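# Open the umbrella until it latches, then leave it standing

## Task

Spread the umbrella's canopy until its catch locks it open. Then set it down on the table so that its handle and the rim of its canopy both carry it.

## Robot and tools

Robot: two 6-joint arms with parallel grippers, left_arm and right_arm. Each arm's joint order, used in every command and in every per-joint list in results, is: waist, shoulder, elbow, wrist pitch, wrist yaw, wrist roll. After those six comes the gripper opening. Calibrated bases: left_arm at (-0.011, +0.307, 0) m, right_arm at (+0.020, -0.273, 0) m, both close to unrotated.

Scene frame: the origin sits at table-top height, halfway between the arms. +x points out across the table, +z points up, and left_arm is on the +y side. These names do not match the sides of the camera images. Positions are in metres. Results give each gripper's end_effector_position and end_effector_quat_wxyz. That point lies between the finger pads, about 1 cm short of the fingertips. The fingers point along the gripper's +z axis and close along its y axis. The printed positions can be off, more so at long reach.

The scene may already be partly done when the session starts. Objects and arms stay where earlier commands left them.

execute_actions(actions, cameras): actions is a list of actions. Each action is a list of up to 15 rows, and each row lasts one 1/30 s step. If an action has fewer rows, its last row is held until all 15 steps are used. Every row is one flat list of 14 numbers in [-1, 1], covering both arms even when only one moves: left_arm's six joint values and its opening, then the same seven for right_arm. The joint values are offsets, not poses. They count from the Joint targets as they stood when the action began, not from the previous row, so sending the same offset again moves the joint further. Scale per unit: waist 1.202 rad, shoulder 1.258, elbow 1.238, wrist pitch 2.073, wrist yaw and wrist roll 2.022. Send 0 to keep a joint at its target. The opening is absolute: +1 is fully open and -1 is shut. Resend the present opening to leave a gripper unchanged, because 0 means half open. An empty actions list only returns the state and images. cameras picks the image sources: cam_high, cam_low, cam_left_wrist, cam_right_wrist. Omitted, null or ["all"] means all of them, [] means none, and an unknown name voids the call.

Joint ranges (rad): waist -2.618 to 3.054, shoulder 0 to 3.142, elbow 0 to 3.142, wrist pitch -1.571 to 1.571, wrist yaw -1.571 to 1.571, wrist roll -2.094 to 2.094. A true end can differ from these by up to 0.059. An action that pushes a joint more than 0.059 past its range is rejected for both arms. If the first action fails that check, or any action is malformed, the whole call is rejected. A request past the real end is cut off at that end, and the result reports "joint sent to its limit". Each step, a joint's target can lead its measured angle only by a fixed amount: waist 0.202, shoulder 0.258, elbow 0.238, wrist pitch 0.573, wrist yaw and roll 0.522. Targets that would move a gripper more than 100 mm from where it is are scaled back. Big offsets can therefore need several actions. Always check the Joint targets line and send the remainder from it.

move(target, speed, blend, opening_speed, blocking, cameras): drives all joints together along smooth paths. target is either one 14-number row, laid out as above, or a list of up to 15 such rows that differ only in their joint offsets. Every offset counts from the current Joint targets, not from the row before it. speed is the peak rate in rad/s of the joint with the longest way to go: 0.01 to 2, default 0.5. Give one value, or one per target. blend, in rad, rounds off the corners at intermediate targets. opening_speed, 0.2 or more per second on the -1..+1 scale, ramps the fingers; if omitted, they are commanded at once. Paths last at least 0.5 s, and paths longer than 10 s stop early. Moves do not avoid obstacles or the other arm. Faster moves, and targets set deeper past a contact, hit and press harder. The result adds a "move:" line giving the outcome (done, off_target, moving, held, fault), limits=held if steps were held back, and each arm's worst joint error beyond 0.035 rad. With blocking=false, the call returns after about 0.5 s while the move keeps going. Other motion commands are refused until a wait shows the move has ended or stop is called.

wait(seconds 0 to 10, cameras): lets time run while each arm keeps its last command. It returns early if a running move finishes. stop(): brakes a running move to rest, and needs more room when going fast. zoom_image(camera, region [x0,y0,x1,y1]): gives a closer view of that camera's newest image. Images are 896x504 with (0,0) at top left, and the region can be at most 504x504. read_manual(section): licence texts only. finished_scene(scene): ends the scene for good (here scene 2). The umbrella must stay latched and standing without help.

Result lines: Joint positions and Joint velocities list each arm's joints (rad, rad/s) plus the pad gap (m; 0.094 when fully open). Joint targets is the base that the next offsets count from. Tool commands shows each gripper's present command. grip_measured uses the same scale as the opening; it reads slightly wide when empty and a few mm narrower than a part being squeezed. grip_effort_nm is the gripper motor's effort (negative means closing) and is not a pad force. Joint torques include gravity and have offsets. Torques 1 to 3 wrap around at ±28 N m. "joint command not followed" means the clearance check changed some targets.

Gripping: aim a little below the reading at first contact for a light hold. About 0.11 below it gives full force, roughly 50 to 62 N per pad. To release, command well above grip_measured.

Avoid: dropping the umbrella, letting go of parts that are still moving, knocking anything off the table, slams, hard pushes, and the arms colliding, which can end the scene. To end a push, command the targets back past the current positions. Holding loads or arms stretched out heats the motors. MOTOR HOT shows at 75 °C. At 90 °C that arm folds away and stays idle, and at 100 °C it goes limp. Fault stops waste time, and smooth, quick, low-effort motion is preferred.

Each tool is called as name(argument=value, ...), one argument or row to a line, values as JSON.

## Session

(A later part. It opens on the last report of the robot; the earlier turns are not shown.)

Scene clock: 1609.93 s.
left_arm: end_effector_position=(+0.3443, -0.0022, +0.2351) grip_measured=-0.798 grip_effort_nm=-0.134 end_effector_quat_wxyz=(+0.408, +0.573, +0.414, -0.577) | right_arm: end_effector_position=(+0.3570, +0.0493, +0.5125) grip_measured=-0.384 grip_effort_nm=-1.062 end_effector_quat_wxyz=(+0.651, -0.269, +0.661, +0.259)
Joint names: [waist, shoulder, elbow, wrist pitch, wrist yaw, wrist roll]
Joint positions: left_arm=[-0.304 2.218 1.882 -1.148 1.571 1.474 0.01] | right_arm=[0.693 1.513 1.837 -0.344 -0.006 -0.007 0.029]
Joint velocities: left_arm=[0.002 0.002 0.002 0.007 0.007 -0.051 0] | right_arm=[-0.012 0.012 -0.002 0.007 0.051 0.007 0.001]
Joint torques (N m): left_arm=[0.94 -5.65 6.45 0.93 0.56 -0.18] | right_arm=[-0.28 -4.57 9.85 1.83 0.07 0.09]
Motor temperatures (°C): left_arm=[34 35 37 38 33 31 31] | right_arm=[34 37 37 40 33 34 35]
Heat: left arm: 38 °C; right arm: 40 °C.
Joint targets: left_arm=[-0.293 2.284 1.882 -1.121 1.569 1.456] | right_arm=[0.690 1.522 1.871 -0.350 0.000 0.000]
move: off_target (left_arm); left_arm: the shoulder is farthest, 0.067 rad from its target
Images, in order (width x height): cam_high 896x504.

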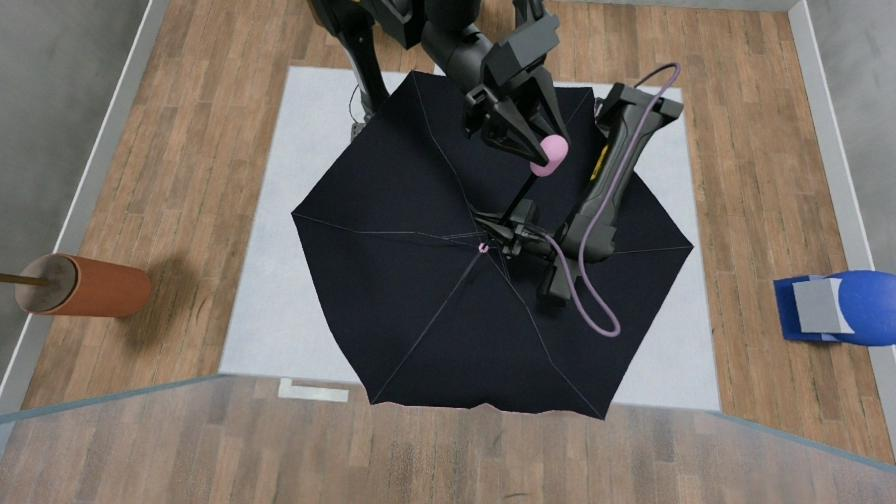

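move(
  target=[0, -0.0639, 0.0779, -0.0446, 0, 0, -0.8, 0, 0, 0, 0, 0, 0, -0.55],
  speed=0.05,
  cameras=["cam_high", "cam_left_wrist"],
)

Scene clock: 1614.20 s.
left_arm: end_effector_position=(+0.3443, -0.0041, +0.2462) grip_measured=-0.798 grip_effort_nm=-0.105 end_effector_quat_wxyz=(+0.403, +0.580, +0.418, -0.571) | right_arm: end_effector_position=(+0.3580, +0.0483, +0.5123) grip_measured=-0.384 grip_effort_nm=-1.057 end_effector_quat_wxyz=(+0.651, -0.267, +0.662, +0.258)
Joint names: [waist, shoulder, elbow, wrist pitch, wrist yaw, wrist roll]
Joint positions: left_arm=[-0.308 2.218 1.942 -1.209 1.547 1.476 0.009] | right_arm=[0.691 1.513 1.837 -0.344 -0.003 -0.007 0.029]
Joint velocities: left_arm=[0.012 0.012 0.002 0.007 -0.007 -0.007 0] | right_arm=[0.012 0.007 -0.022 -0.051 -0.051 -0.022 -0.001]
Joint torques (N m): left_arm=[1.33 -11.47 9.44 0.59 0.8 -0.17] | right_arm=[-0.14 -4.6 9.84 1.84 0.02 0.08]
Motor temperatures (°C): left_arm=[34 36 38 38 33 31 31] | right_arm=[34 37 37 40 33 34 35]
Heat: left arm: 38 °C; right arm: 40 °C.
Joint targets: left_arm=[-0.293 2.204 1.978 -1.213 1.569 1.456] | right_arm=[0.689 1.522 1.871 -0.350 0.000 0.000]
move: off_target (left_arm); left_arm: the elbow is farthest, 0.036 rad from its target
Images, in order (width x height): cam_high 896x504, cam_left_wrist 896x504.

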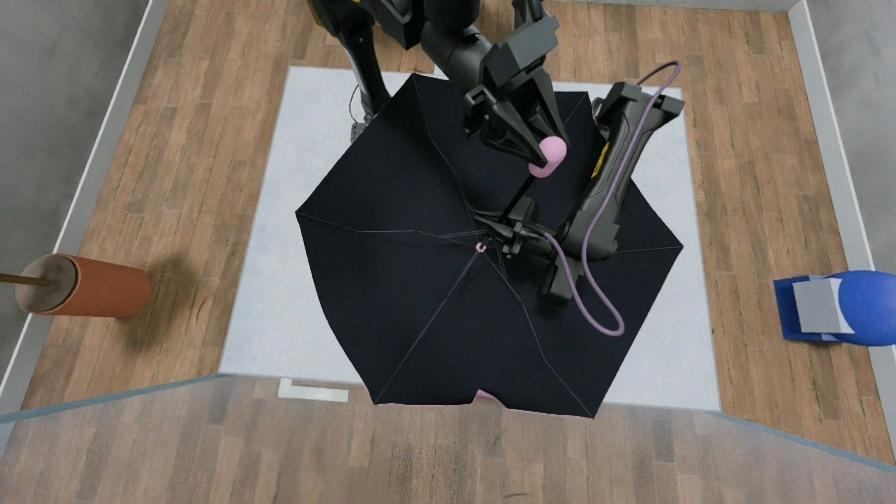

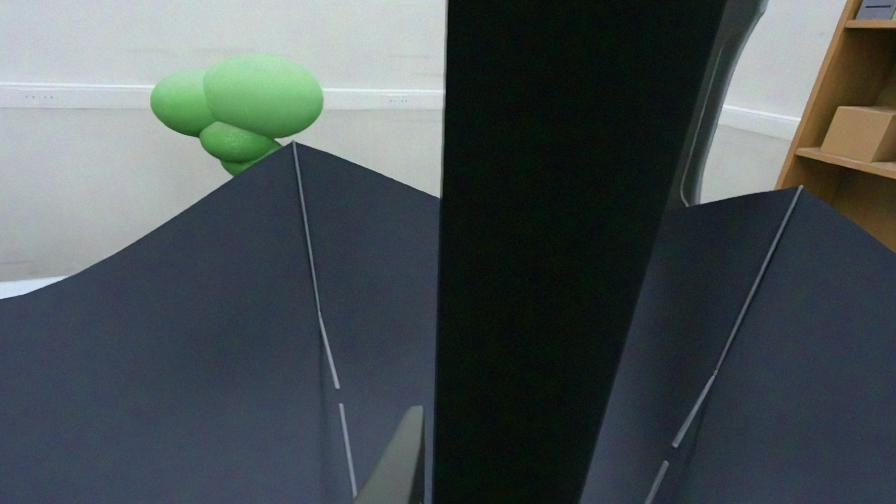

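move(
  target=[0, -0.008, 0.036, -0.018, 0, 0, -0.3, 0, 0, 0, 0, 0, 0, -0.55],
  speed=0.1,
  opening_speed=0.5,
  cameras=["cam_high", "cam_left_wrist"],
)

Scene clock: 1623.13 s.
left_arm: end_effector_position=(+0.3491, -0.0020, +0.2601) grip_measured=-0.301 grip_effort_nm=0.076 end_effector_quat_wxyz=(+0.411, +0.583, +0.416, -0.565) | right_arm: end_effector_position=(+0.3580, +0.0483, +0.5123) grip_measured=-0.384 grip_effort_nm=-1.062 end_effector_quat_wxyz=(+0.651, -0.267, +0.662, +0.258)
Joint names: [waist, shoulder, elbow, wrist pitch, wrist yaw, wrist roll]
Joint positions: left_arm=[-0.3 2.218 1.997 -1.233 1.546 1.462 0.033] | right_arm=[0.691 1.513 1.837 -0.344 -0.003 -0.007 0.029]
Joint velocities: left_arm=[-0.007 -0.007 -0.007 -0.081 0.007 0.007 0] | right_arm=[0.002 0.012 -0.012 0.022 -0.037 0.022 0.001]
Joint torques (N m): left_arm=[0.61 -12.27 8.62 0.48 0.8 -0.03] | right_arm=[-0.09 -4.63 9.85 1.84 0.03 0.08]
Motor temperatures (°C): left_arm=[34 37 40 38 33 31 31] | right_arm=[34 37 37 40 33 34 35]
Heat: left arm: 40 °C; right arm: 40 °C.
Joint targets: left_arm=[-0.293 2.194 2.023 -1.250 1.568 1.456] | right_arm=[0.689 1.522 1.871 -0.350 0.000 0.000]
move: done
Images, in order (width x height): cam_high 896x504, cam_left_wrist 896x504.

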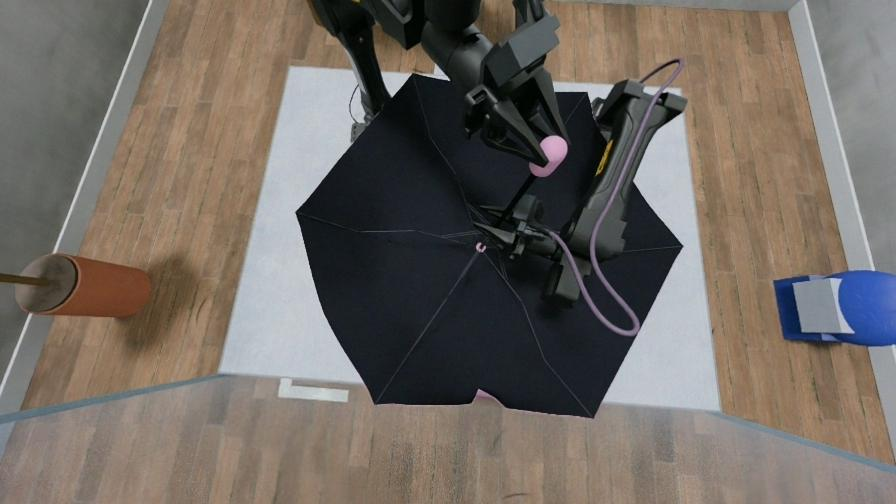

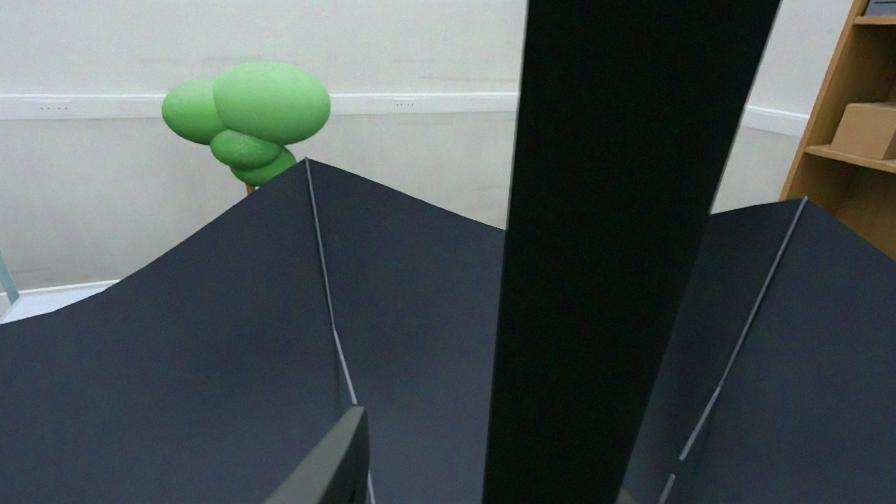

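execute_actions(
  actions=[],
)

Scene clock: 1639.73 s.
left_arm: end_effector_position=(+0.3491, -0.0020, +0.2601) grip_measured=-0.301 grip_effort_nm=0.076 end_effector_quat_wxyz=(+0.411, +0.583, +0.416, -0.565) | right_arm: end_effector_position=(+0.3580, +0.0483, +0.5123) grip_measured=-0.384 grip_effort_nm=-1.062 end_effector_quat_wxyz=(+0.651, -0.267, +0.662, +0.258)
Joint names: [waist, shoulder, elbow, wrist pitch, wrist yaw, wrist roll]
Joint positions: left_arm=[-0.3 2.218 1.997 -1.233 1.546 1.462 0.033] | right_arm=[0.691 1.513 1.837 -0.344 -0.003 -0.007 0.029]
Joint velocities: left_arm=[-0.002 0.017 0.007 0.051 -0.037 -0.007 -0.001] | right_arm=[0.002 0.002 0.002 0.051 0.007 -0.007 -0.001]
Joint torques (N m): left_arm=[0.61 -12.27 8.61 0.48 0.79 -0.02] | right_arm=[-0.13 -4.59 9.83 1.84 0.04 0.08]
Motor temperatures (°C): left_arm=[34 38 40 37 34 31 30] | right_arm=[34 37 37 40 33 34 35]
Heat: left arm: 40 °C; right arm: 40 °C.
Joint targets: left_arm=[-0.293 2.194 2.023 -1.250 1.568 1.456] | right_arm=[0.689 1.522 1.871 -0.350 0.000 0.000]
Tool commands: left_gripper/opening=-0.3 right_gripper/opening=-0.55

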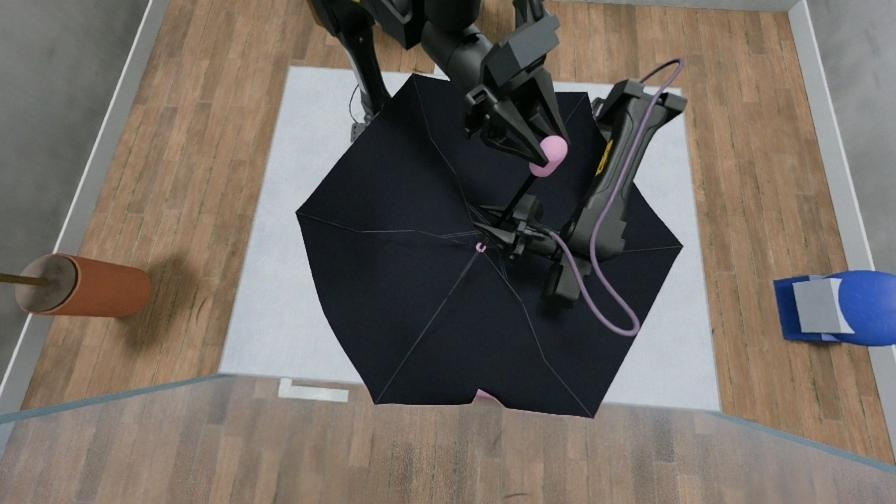

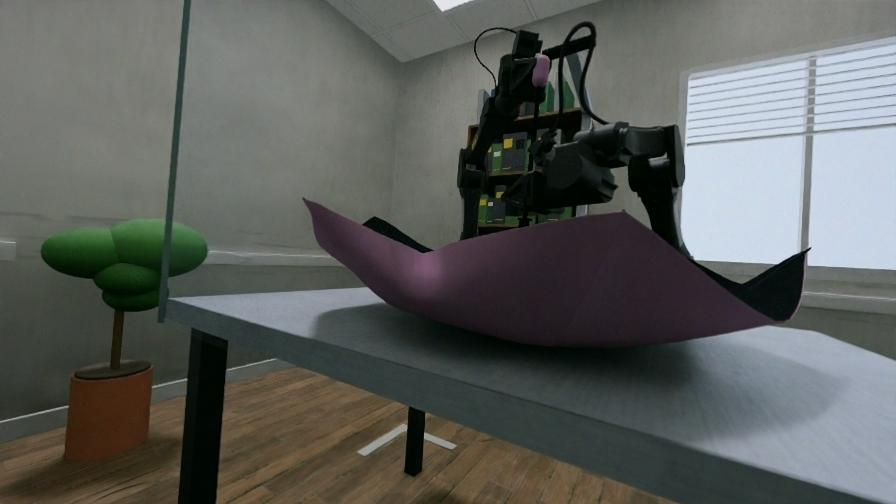

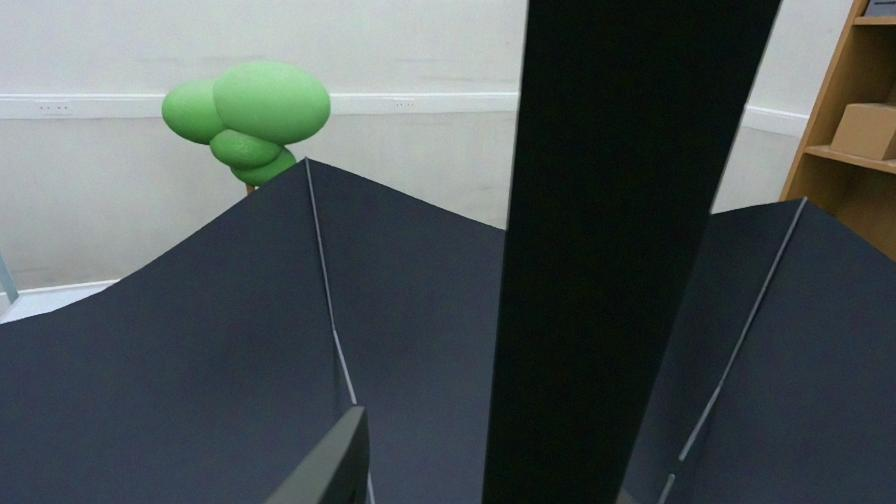

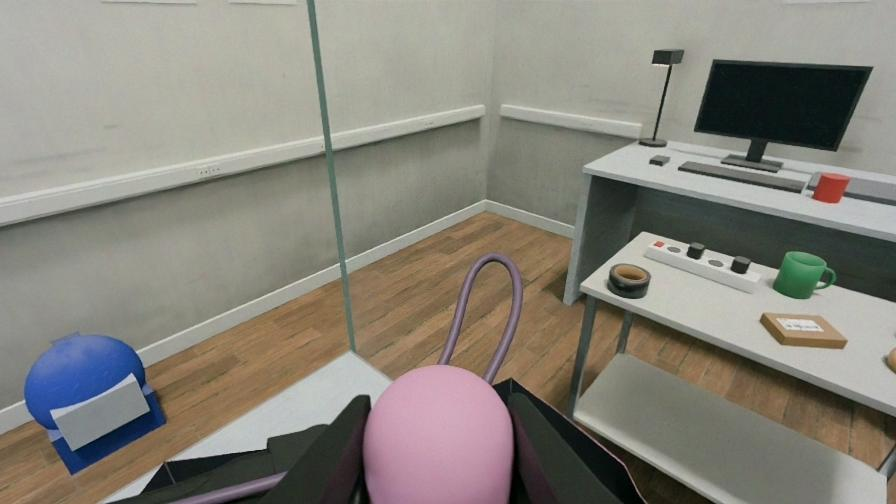

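move(
  target=[
    [0.0998, -0.0707, -0.1341, 0.0338, 0, 0, -0.3, 0,0,0,0,0,0,-0.55],
    [0.2047, -0.1145, -0.2003, 0.0458, 0, 0, -0.3, 0,0,0,0,0,0,-0.55],
  ],
  blend=0.05,
  speed=0.15,
  cameras=["cam_high", "cam_low", "cam_left_wrist"],
)

Scene clock: 1677.60 s.
left_arm: end_effector_position=(+0.3847, +0.0992, +0.2634) grip_measured=-0.301 grip_effort_nm=0.071 end_effector_quat_wxyz=(+0.481, +0.528, +0.483, -0.507) | right_arm: end_effector_position=(+0.3580, +0.0483, +0.5123) grip_measured=-0.384 grip_effort_nm=-1.062 end_effector_quat_wxyz=(+0.651, -0.267, +0.662, +0.258)
Joint names: [waist, shoulder, elbow, wrist pitch, wrist yaw, wrist roll]
Joint positions: left_arm=[-0.049 2.081 1.794 -1.157 1.547 1.462 0.033] | right_arm=[0.691 1.513 1.837 -0.344 -0.003 -0.007 0.029]
Joint velocities: left_arm=[-0.017 -0.012 0.012 -0.022 0.007 0.007 0] | right_arm=[-0.017 -0.002 0.002 0.022 0.037 0.051 0.001]
Joint torques (N m): left_arm=[0.24 -11.86 5.04 0.69 0.78 -0.03] | right_arm=[-0.14 -4.64 9.85 1.84 0.04 0.08]
Motor temperatures (°C): left_arm=[34 39 40 36 34 31 30] | right_arm=[34 37 38 41 33 34 36]
Heat: left arm: 40 °C; right arm: 41 °C.
Joint targets: left_arm=[-0.047 2.050 1.775 -1.155 1.569 1.456] | right_arm=[0.689 1.522 1.871 -0.350 0.000 0.000]
move: done
Images, in order (width x height): cam_high 896x504, cam_low 896x504, cam_left_wrist 896x504.

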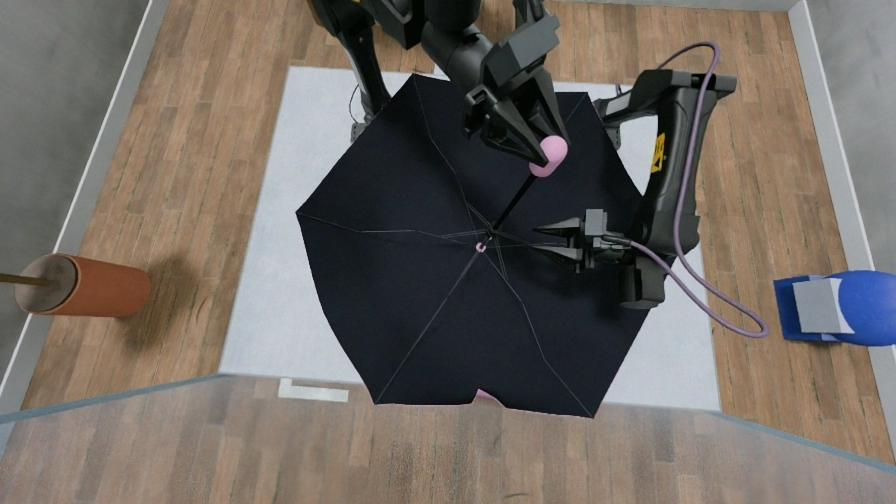

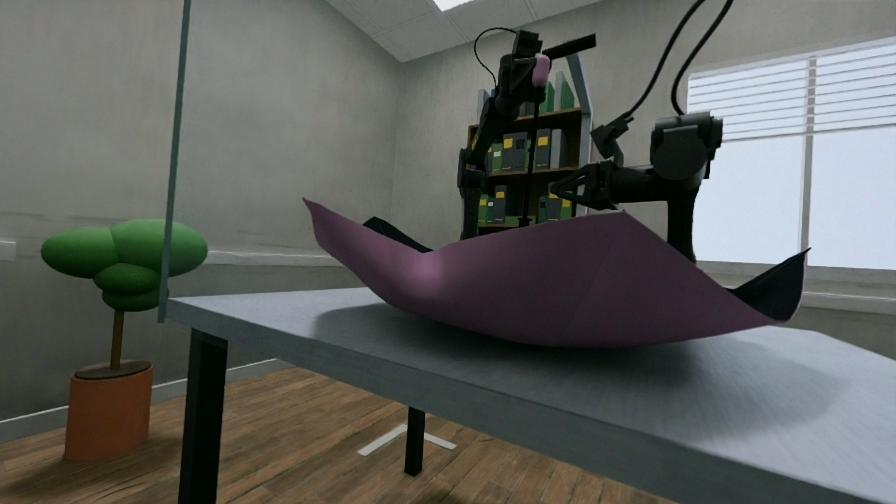

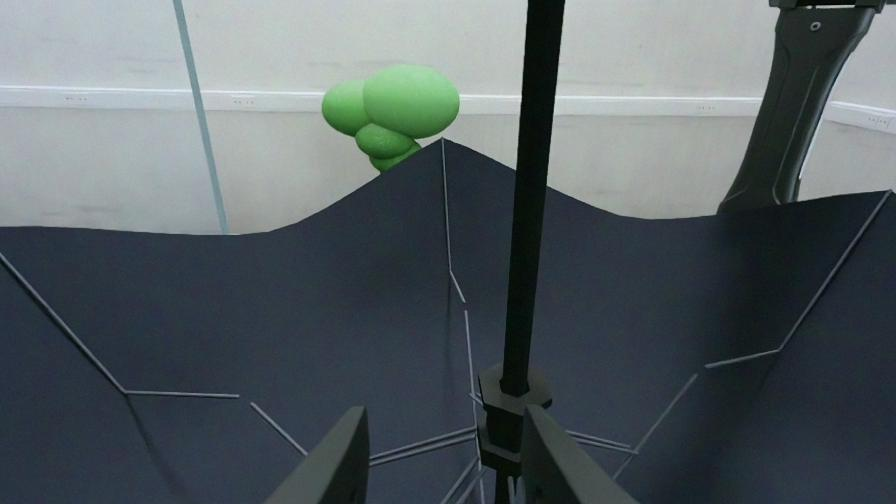

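move(
  target=[0,0,0,0,0,0,-0.3, 0,0.0302,0.1333,-0.0473,0,0,-0.55],
  speed=0.08,
  cameras=["cam_high", "cam_low", "cam_left_wrist"],
)

Scene clock: 1695.13 s.
left_arm: end_effector_position=(+0.3848, +0.0992, +0.2634) grip_measured=-0.301 grip_effort_nm=0.071 end_effector_quat_wxyz=(+0.481, +0.528, +0.482, -0.507) | right_arm: end_effector_position=(+0.3544, +0.0449, +0.5274) grip_measured=-0.384 grip_effort_nm=-1.067 end_effector_quat_wxyz=(+0.641, -0.271, +0.672, +0.253)
Joint names: [waist, shoulder, elbow, wrist pitch, wrist yaw, wrist roll]
Joint positions: left_arm=[-0.049 2.081 1.794 -1.156 1.547 1.462 0.033] | right_arm=[0.691 1.556 1.99 -0.485 -0.003 -0.007 0.029]
Joint velocities: left_arm=[-0.002 -0.007 -0.007 -0.007 -0.037 -0.066 0.001] | right_arm=[-0.012 0.007 -0.017 -0.095 0.051 -0.022 0]
Joint torques (N m): left_arm=[0.21 -11.89 5.03 0.69 0.78 -0.02] | right_arm=[-0.16 -5.04 10.62 2.26 0.02 0.09]
Motor temperatures (°C): left_arm=[34 41 39 36 34 31 30] | right_arm=[34 37 38 42 33 34 36]
Heat: left arm: 41 °C; right arm: 42 °C.
Joint targets: left_arm=[-0.047 2.050 1.775 -1.155 1.569 1.456] | right_arm=[0.689 1.560 2.036 -0.448 0.000 0.000]
move: off_target (right_arm); right_arm: the elbow is farthest, 0.046 rad from its target
Images, in order (width x height): cam_high 896x504, cam_low 896x504, cam_left_wrist 896x504.

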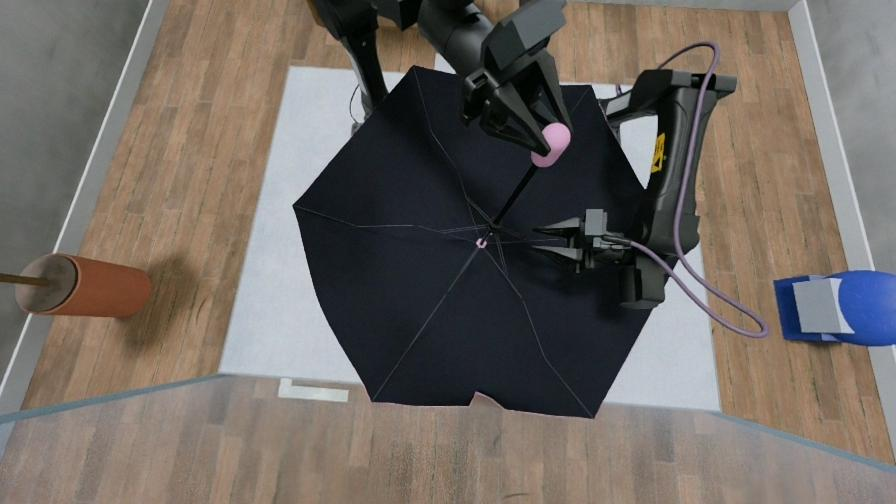

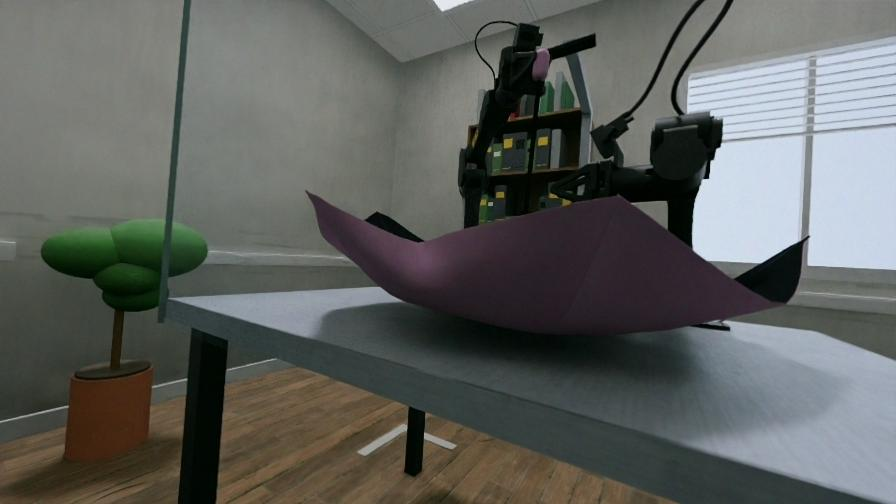

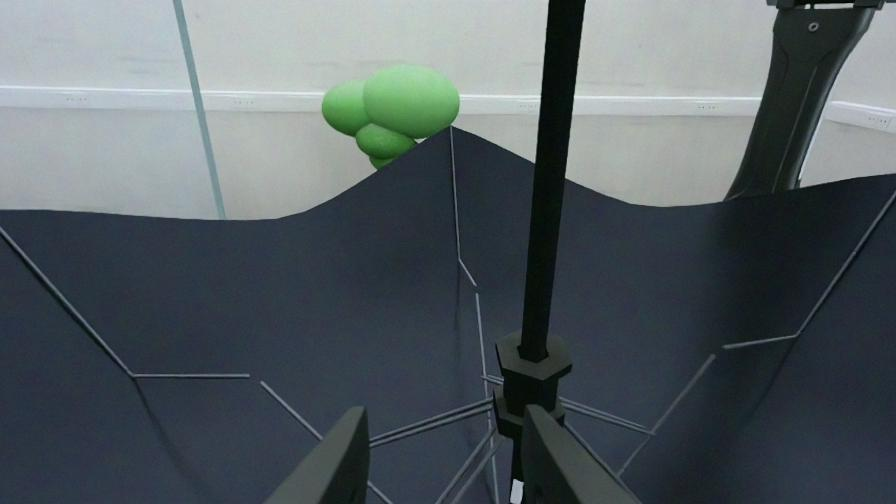

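move(
  target=[0,0,0,0,0,0,-0.3, 0.0982,0.0596,0.0759,0.0232,0.2596,0,-0.55],
  speed=0.12,
  cameras=["cam_high", "cam_low", "cam_left_wrist", "cam_right_wrist"],
)

Scene clock: 1703.53 s.
left_arm: end_effector_position=(+0.3848, +0.0992, +0.2634) grip_measured=-0.301 grip_effort_nm=0.071 end_effector_quat_wxyz=(+0.481, +0.528, +0.482, -0.507) | right_arm: end_effector_position=(+0.3736, +0.0291, +0.5375) grip_measured=-0.385 grip_effort_nm=-1.062 end_effector_quat_wxyz=(+0.683, -0.152, +0.700, +0.142)
Joint names: [waist, shoulder, elbow, wrist pitch, wrist yaw, wrist roll]
Joint positions: left_arm=[-0.049 2.081 1.794 -1.156 1.547 1.462 0.033] | right_arm=[0.809 1.627 2.084 -0.486 0.457 0.004 0.029]
Joint velocities: left_arm=[-0.007 -0.027 0.007 0.051 0.081 -0.037 0] | right_arm=[-0.007 -0.007 -0.007 0.022 -0.007 -0.051 -0.001]
Joint torques (N m): left_arm=[0.21 -11.88 5.04 0.68 0.79 -0.02] | right_arm=[-0.1 -5.22 10.43 2.63 0.76 -0.04]
Motor temperatures (°C): left_arm=[34 42 38 36 34 31 30] | right_arm=[34 37 38 45 33 34 36]
Heat: left arm: 42 °C; right arm: 45 °C.
Joint targets: left_arm=[-0.047 2.050 1.775 -1.155 1.569 1.456] | right_arm=[0.808 1.635 2.130 -0.400 0.525 0.000]
move: off_target (right_arm); right_arm: the wrist pitch is farthest, 0.086 rad from its target

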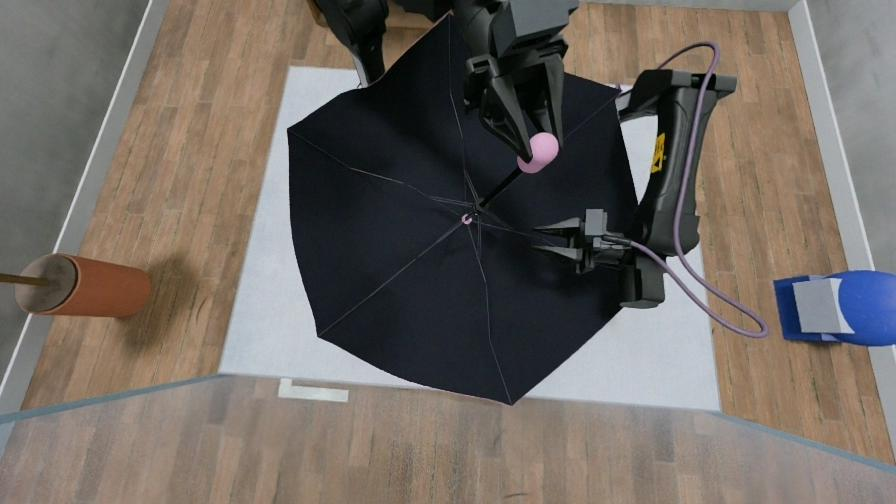

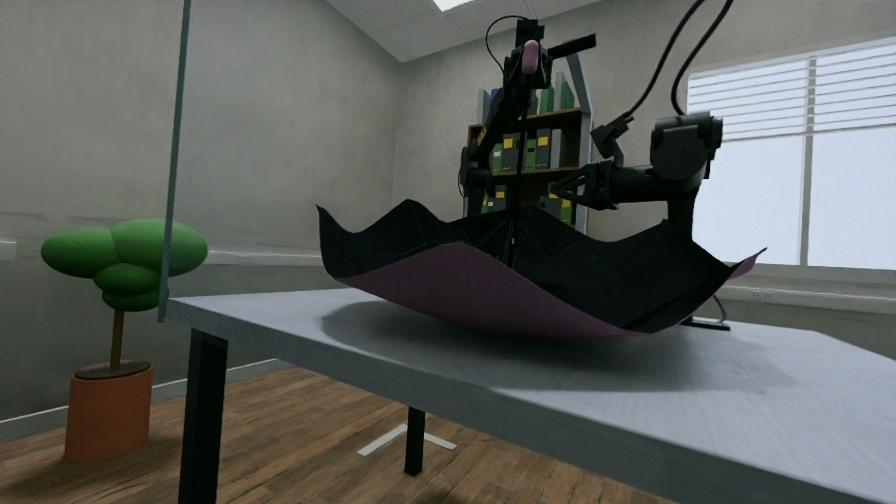

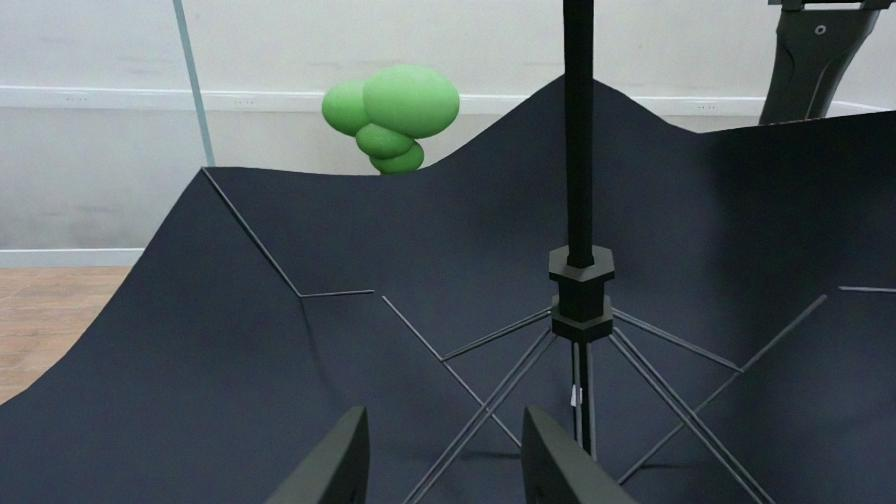

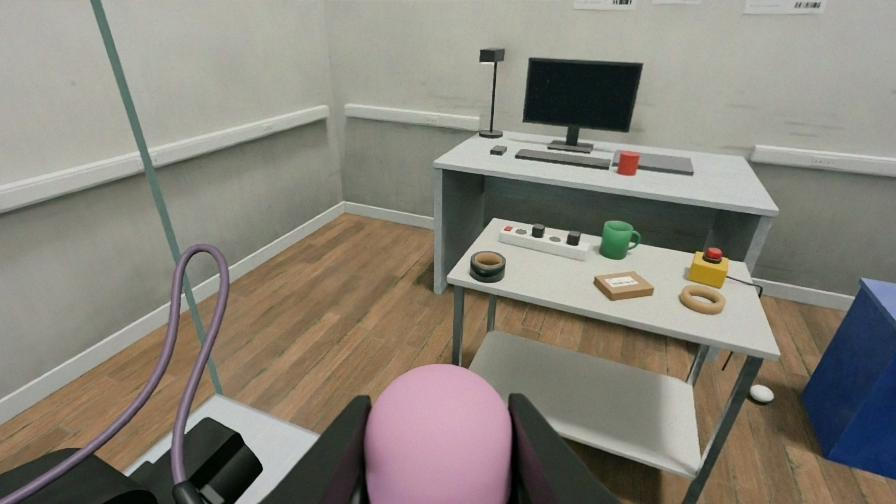

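zoom_image(
  camera="cam_high",
  region=[270, 0, 690, 236],
)

zoom_image(
  camera="cam_low",
  region=[300, 150, 800, 400],
)

Scaled by 1.200 from the camera's 896x504 image, which has a finer 1280x720 frame.

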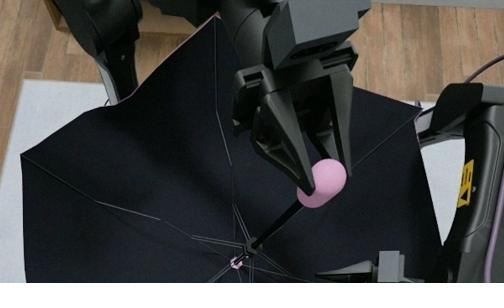

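Scaled by 1.008 from the camera's 896x504 image, which has a finer 1280x720 frame.

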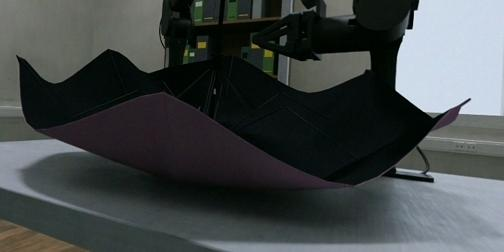

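move(
  target=[0,0,0,0,0,0,-0.3, -0.0948,0.1471,0.1979,-0.0338,-0.0668,0,-0.55],
  speed=0.1,
  cameras=["cam_high", "cam_low", "cam_left_wrist"],
)

Scene clock: 1737.97 s.
left_arm: end_effector_position=(+0.3848, +0.0992, +0.2634) grip_measured=-0.301 grip_effort_nm=0.066 end_effector_quat_wxyz=(+0.481, +0.528, +0.482, -0.507) | right_arm: end_effector_position=(+0.4222, +0.0325, +0.5501) grip_measured=-0.385 grip_effort_nm=-1.057 end_effector_quat_wxyz=(+0.693, -0.144, +0.692, +0.144)
Joint names: [waist, shoulder, elbow, wrist pitch, wrist yaw, wrist roll]
Joint positions: left_arm=[-0.049 2.081 1.794 -1.156 1.547 1.462 0.033] | right_arm=[0.707 1.808 2.333 -0.524 0.363 -0.001 0.029]
Joint velocities: left_arm=[-0.007 -0.007 -0.007 -0.11 -0.081 0.022 0.001] | right_arm=[-0.007 0.007 -0.002 0.007 -0.037 -0.037 -0.002]
Joint torques (N m): left_arm=[0.24 -11.89 5.03 0.68 0.78 -0.02] | right_arm=[-1.37 -6.13 9.83 2.36 0.31 0.02]
Motor temperatures (°C): left_arm=[34 43 38 36 34 31 30] | right_arm=[34 37 39 51 33 34 37]
Heat: left arm: 43 °C; right arm: 51 °C.
Joint targets: left_arm=[-0.047 2.050 1.775 -1.155 1.569 1.456] | right_arm=[0.694 1.820 2.375 -0.470 0.390 0.000]
move: off_target (right_arm); right_arm: the wrist pitch is farthest, 0.053 rad from its target
Images, in order (width x height): cam_high 896x504, cam_low 896x504, cam_left_wrist 896x504.

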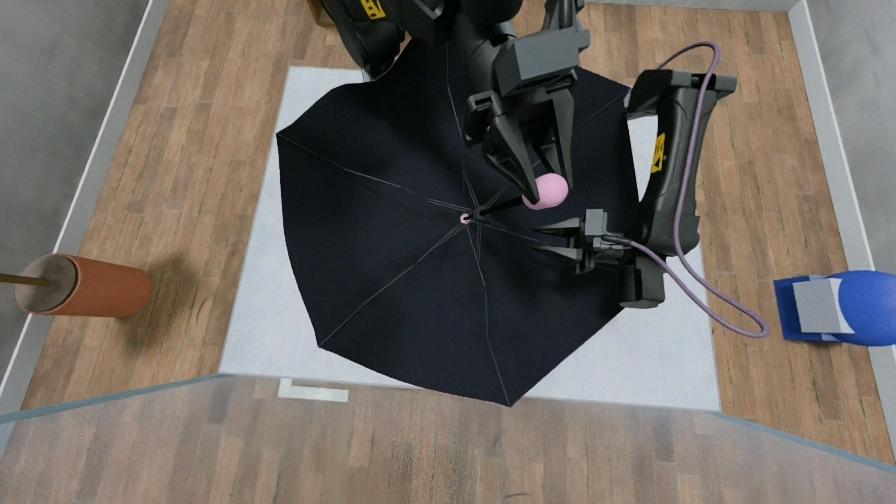

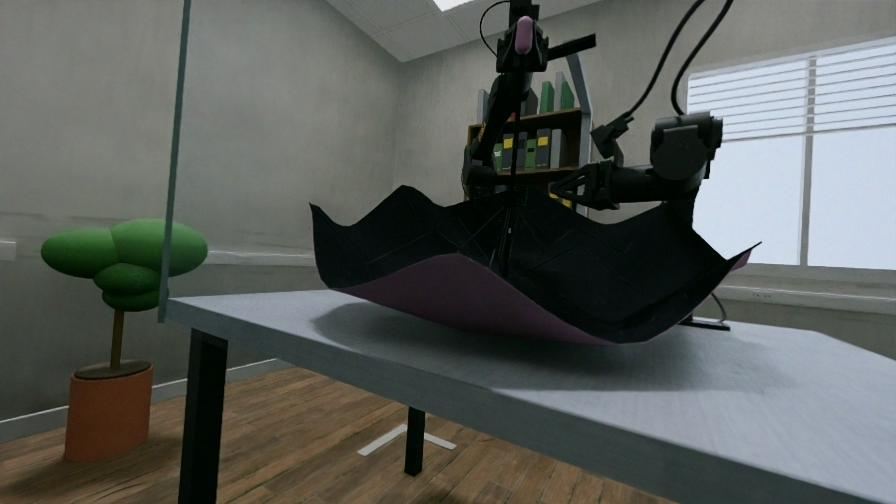

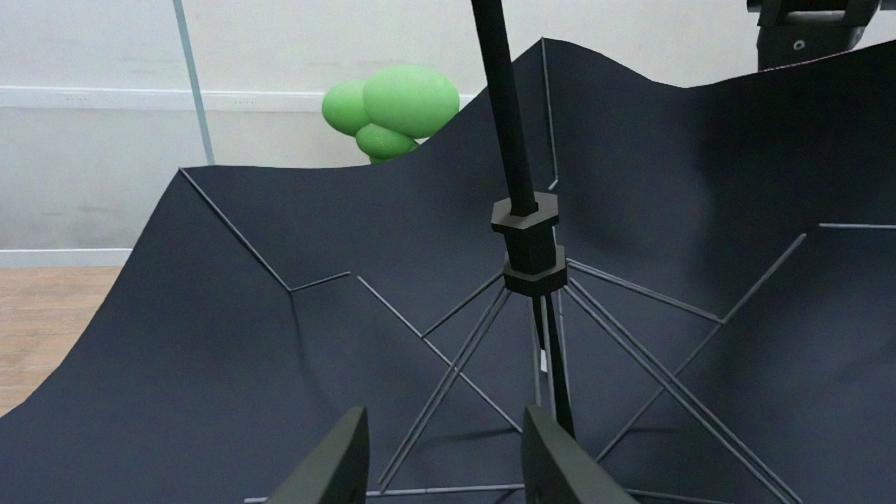

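zoom_image(
  camera="cam_high",
  region=[540, 20, 740, 180],
)

zoom_image(
  camera="cam_high",
  region=[260, 20, 500, 240],
)

zoom_image(
  camera="cam_low",
  region=[430, 130, 650, 380],
)

Scaled by 2.520 from the camera's 896x504 image, which has a finer 1280x720 frame.

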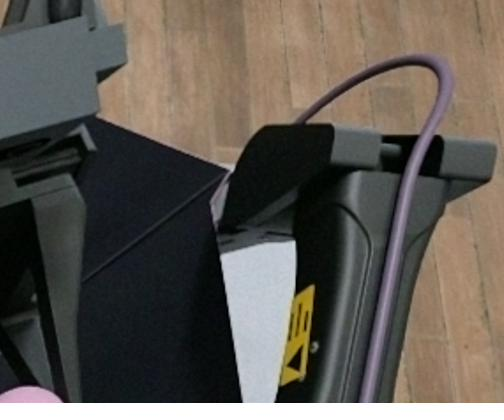

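Scaled by 2.100 from the camera's 896x504 image, which has a finer 1280x720 frame.

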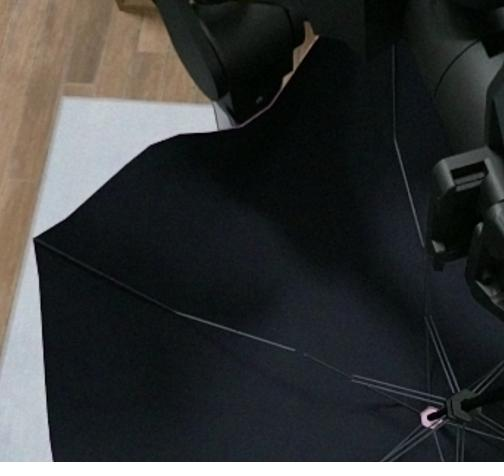

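Scaled by 2.016 from the camera's 896x504 image, which has a finer 1280x720 frame.

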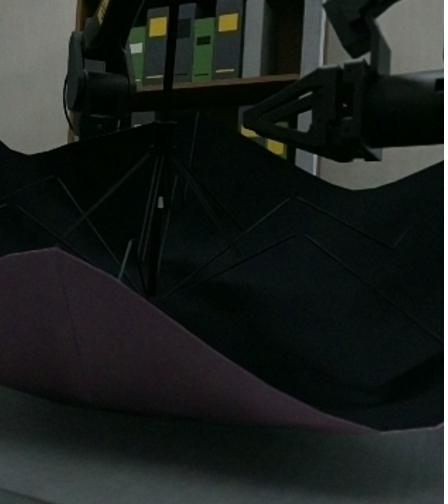

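move(
  target=[0,0,0,0,0,0,-0.3, -0.0042,-0.1789,-0.1906,0.0048,-0.1929,0,-0.55],
  speed=0.12,
  cameras=["cam_high", "cam_low", "cam_left_wrist"],
)

Scene clock: 1759.20 s.
left_arm: end_effector_position=(+0.3848, +0.0992, +0.2634) grip_measured=-0.301 grip_effort_nm=0.066 end_effector_quat_wxyz=(+0.481, +0.528, +0.482, -0.507) | right_arm: end_effector_position=(+0.3600, +0.0495, +0.5546) grip_measured=-0.385 grip_effort_nm=-1.067 end_effector_quat_wxyz=(+0.657, -0.259, +0.659, +0.258)
Joint names: [waist, shoulder, elbow, wrist pitch, wrist yaw, wrist roll]
Joint positions: left_arm=[-0.049 2.081 1.794 -1.156 1.547 1.462 0.033] | right_arm=[0.696 1.633 2.149 -0.518 0.013 0 0.029]
Joint velocities: left_arm=[-0.007 0.002 -0.007 -0.037 0.007 -0.022 -0.001] | right_arm=[0.002 -0.012 0.007 -0.022 -0.051 -0.007 -0.001]
Joint torques (N m): left_arm=[0.2 -11.88 5.04 0.68 0.79 -0.02] | right_arm=[-0.72 -8.76 5.33 2.42 -0.15 0.02]
Motor temperatures (°C): left_arm=[34 44 38 35 34 31 30] | right_arm=[34 38 37 49 33 34 37]
Heat: left arm: 44 °C; right arm: 49 °C.
Joint targets: left_arm=[-0.047 2.050 1.775 -1.155 1.569 1.456] | right_arm=[0.689 1.594 2.139 -0.460 0.000 0.000]
move: off_target (right_arm); right_arm: the wrist pitch is farthest, 0.058 rad from its target
Images, in order (width x height): cam_high 896x504, cam_low 896x504, cam_left_wrist 896x504.

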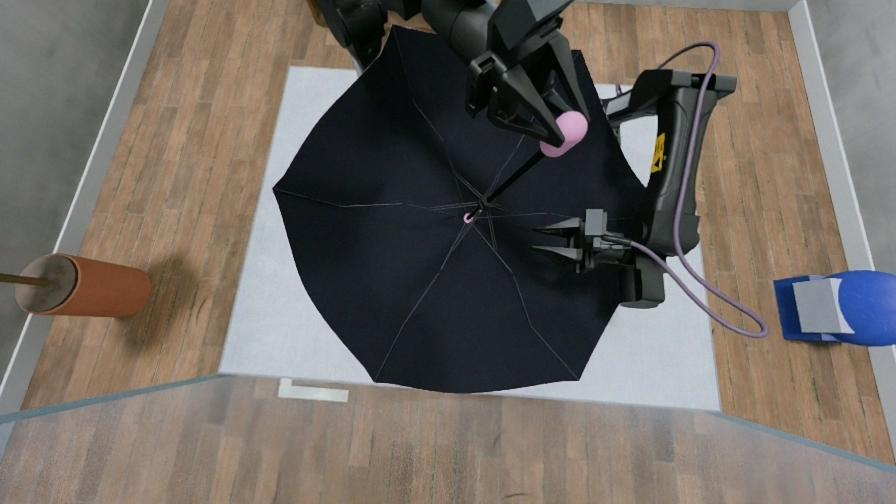

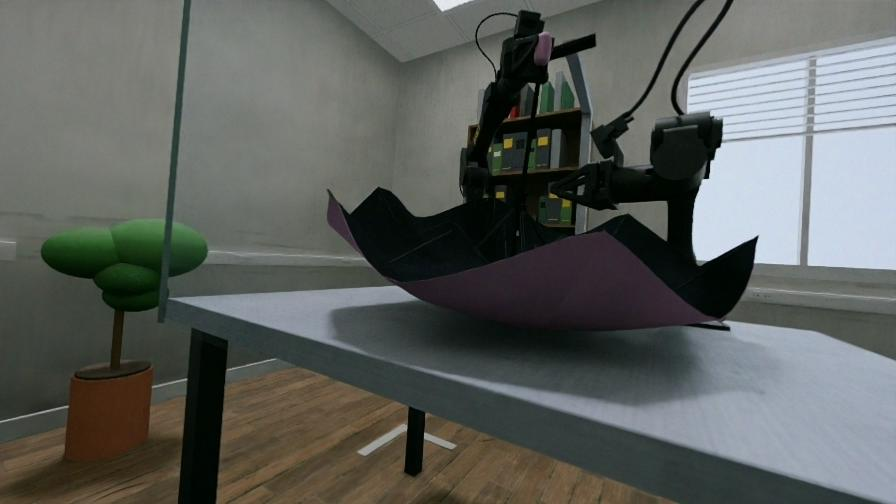

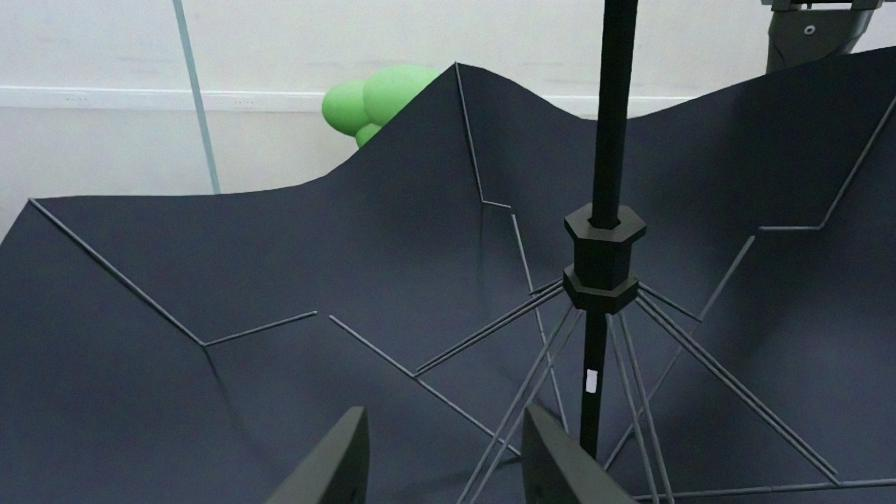

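move(
  target=[
    [-0.1281,-0.0339,0.1311,-0.0989,0,0,-0.3, 0,0,0,0,0,0,-0.55],
    [-0.2196,0.0418,0.2459,-0.1215,0,0,-0.3, 0,0,0,0,0,0,-0.55],
  ],
  blend=0.03,
  speed=0.15,
  cameras=["cam_high", "cam_left_wrist"],
)

Scene clock: 1787.93 s.
left_arm: end_effector_position=(+0.3153, +0.0063, +0.3291) grip_measured=-0.301 grip_effort_nm=0.071 end_effector_quat_wxyz=(+0.420, +0.591, +0.402, -0.559) | right_arm: end_effector_position=(+0.3599, +0.0496, +0.5547) grip_measured=-0.385 grip_effort_nm=-1.062 end_effector_quat_wxyz=(+0.657, -0.259, +0.658, +0.259)
Joint names: [waist, shoulder, elbow, wrist pitch, wrist yaw, wrist roll]
Joint positions: left_arm=[-0.307 2.079 2.053 -1.388 1.547 1.462 0.033] | right_arm=[0.696 1.633 2.149 -0.517 0.012 0 0.029]
Joint velocities: left_arm=[0.002 -0.002 0.012 -0.007 -0.037 -0.066 0] | right_arm=[-0.037 -0.007 0.017 -0.022 -0.022 -0.051 0]
Joint torques (N m): left_arm=[-0.29 -7.76 8.57 0.53 0.78 -0.02] | right_arm=[-0.72 -8.75 5.3 2.42 -0.13 0.02]
Motor temperatures (°C): left_arm=[34 44 38 35 34 31 30] | right_arm=[34 39 36 52 33 34 37]
Heat: left arm: 44 °C; right arm: 52 °C.
Joint targets: left_arm=[-0.311 2.102 2.079 -1.407 1.568 1.456] | right_arm=[0.689 1.594 2.139 -0.460 0.000 0.000]
move: off_target (right_arm); right_arm: the wrist pitch is farthest, 0.057 rad from its target
Images, in order (width x height): cam_high 896x504, cam_left_wrist 896x504.

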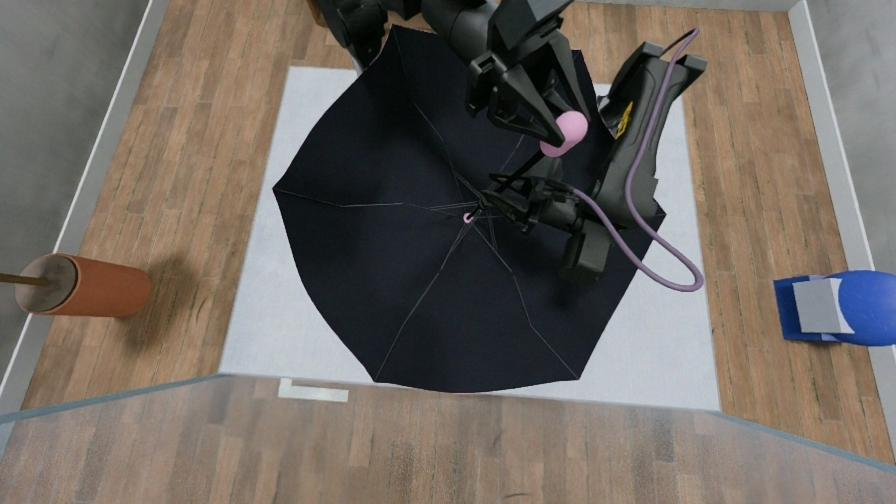

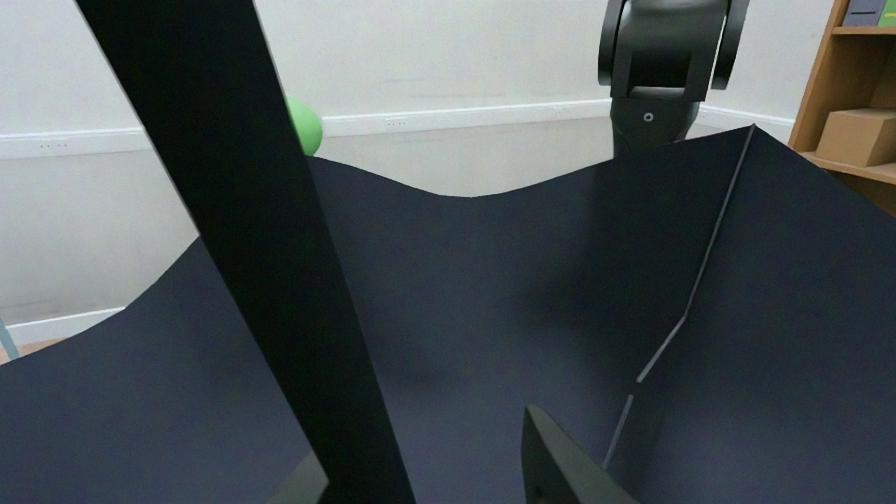

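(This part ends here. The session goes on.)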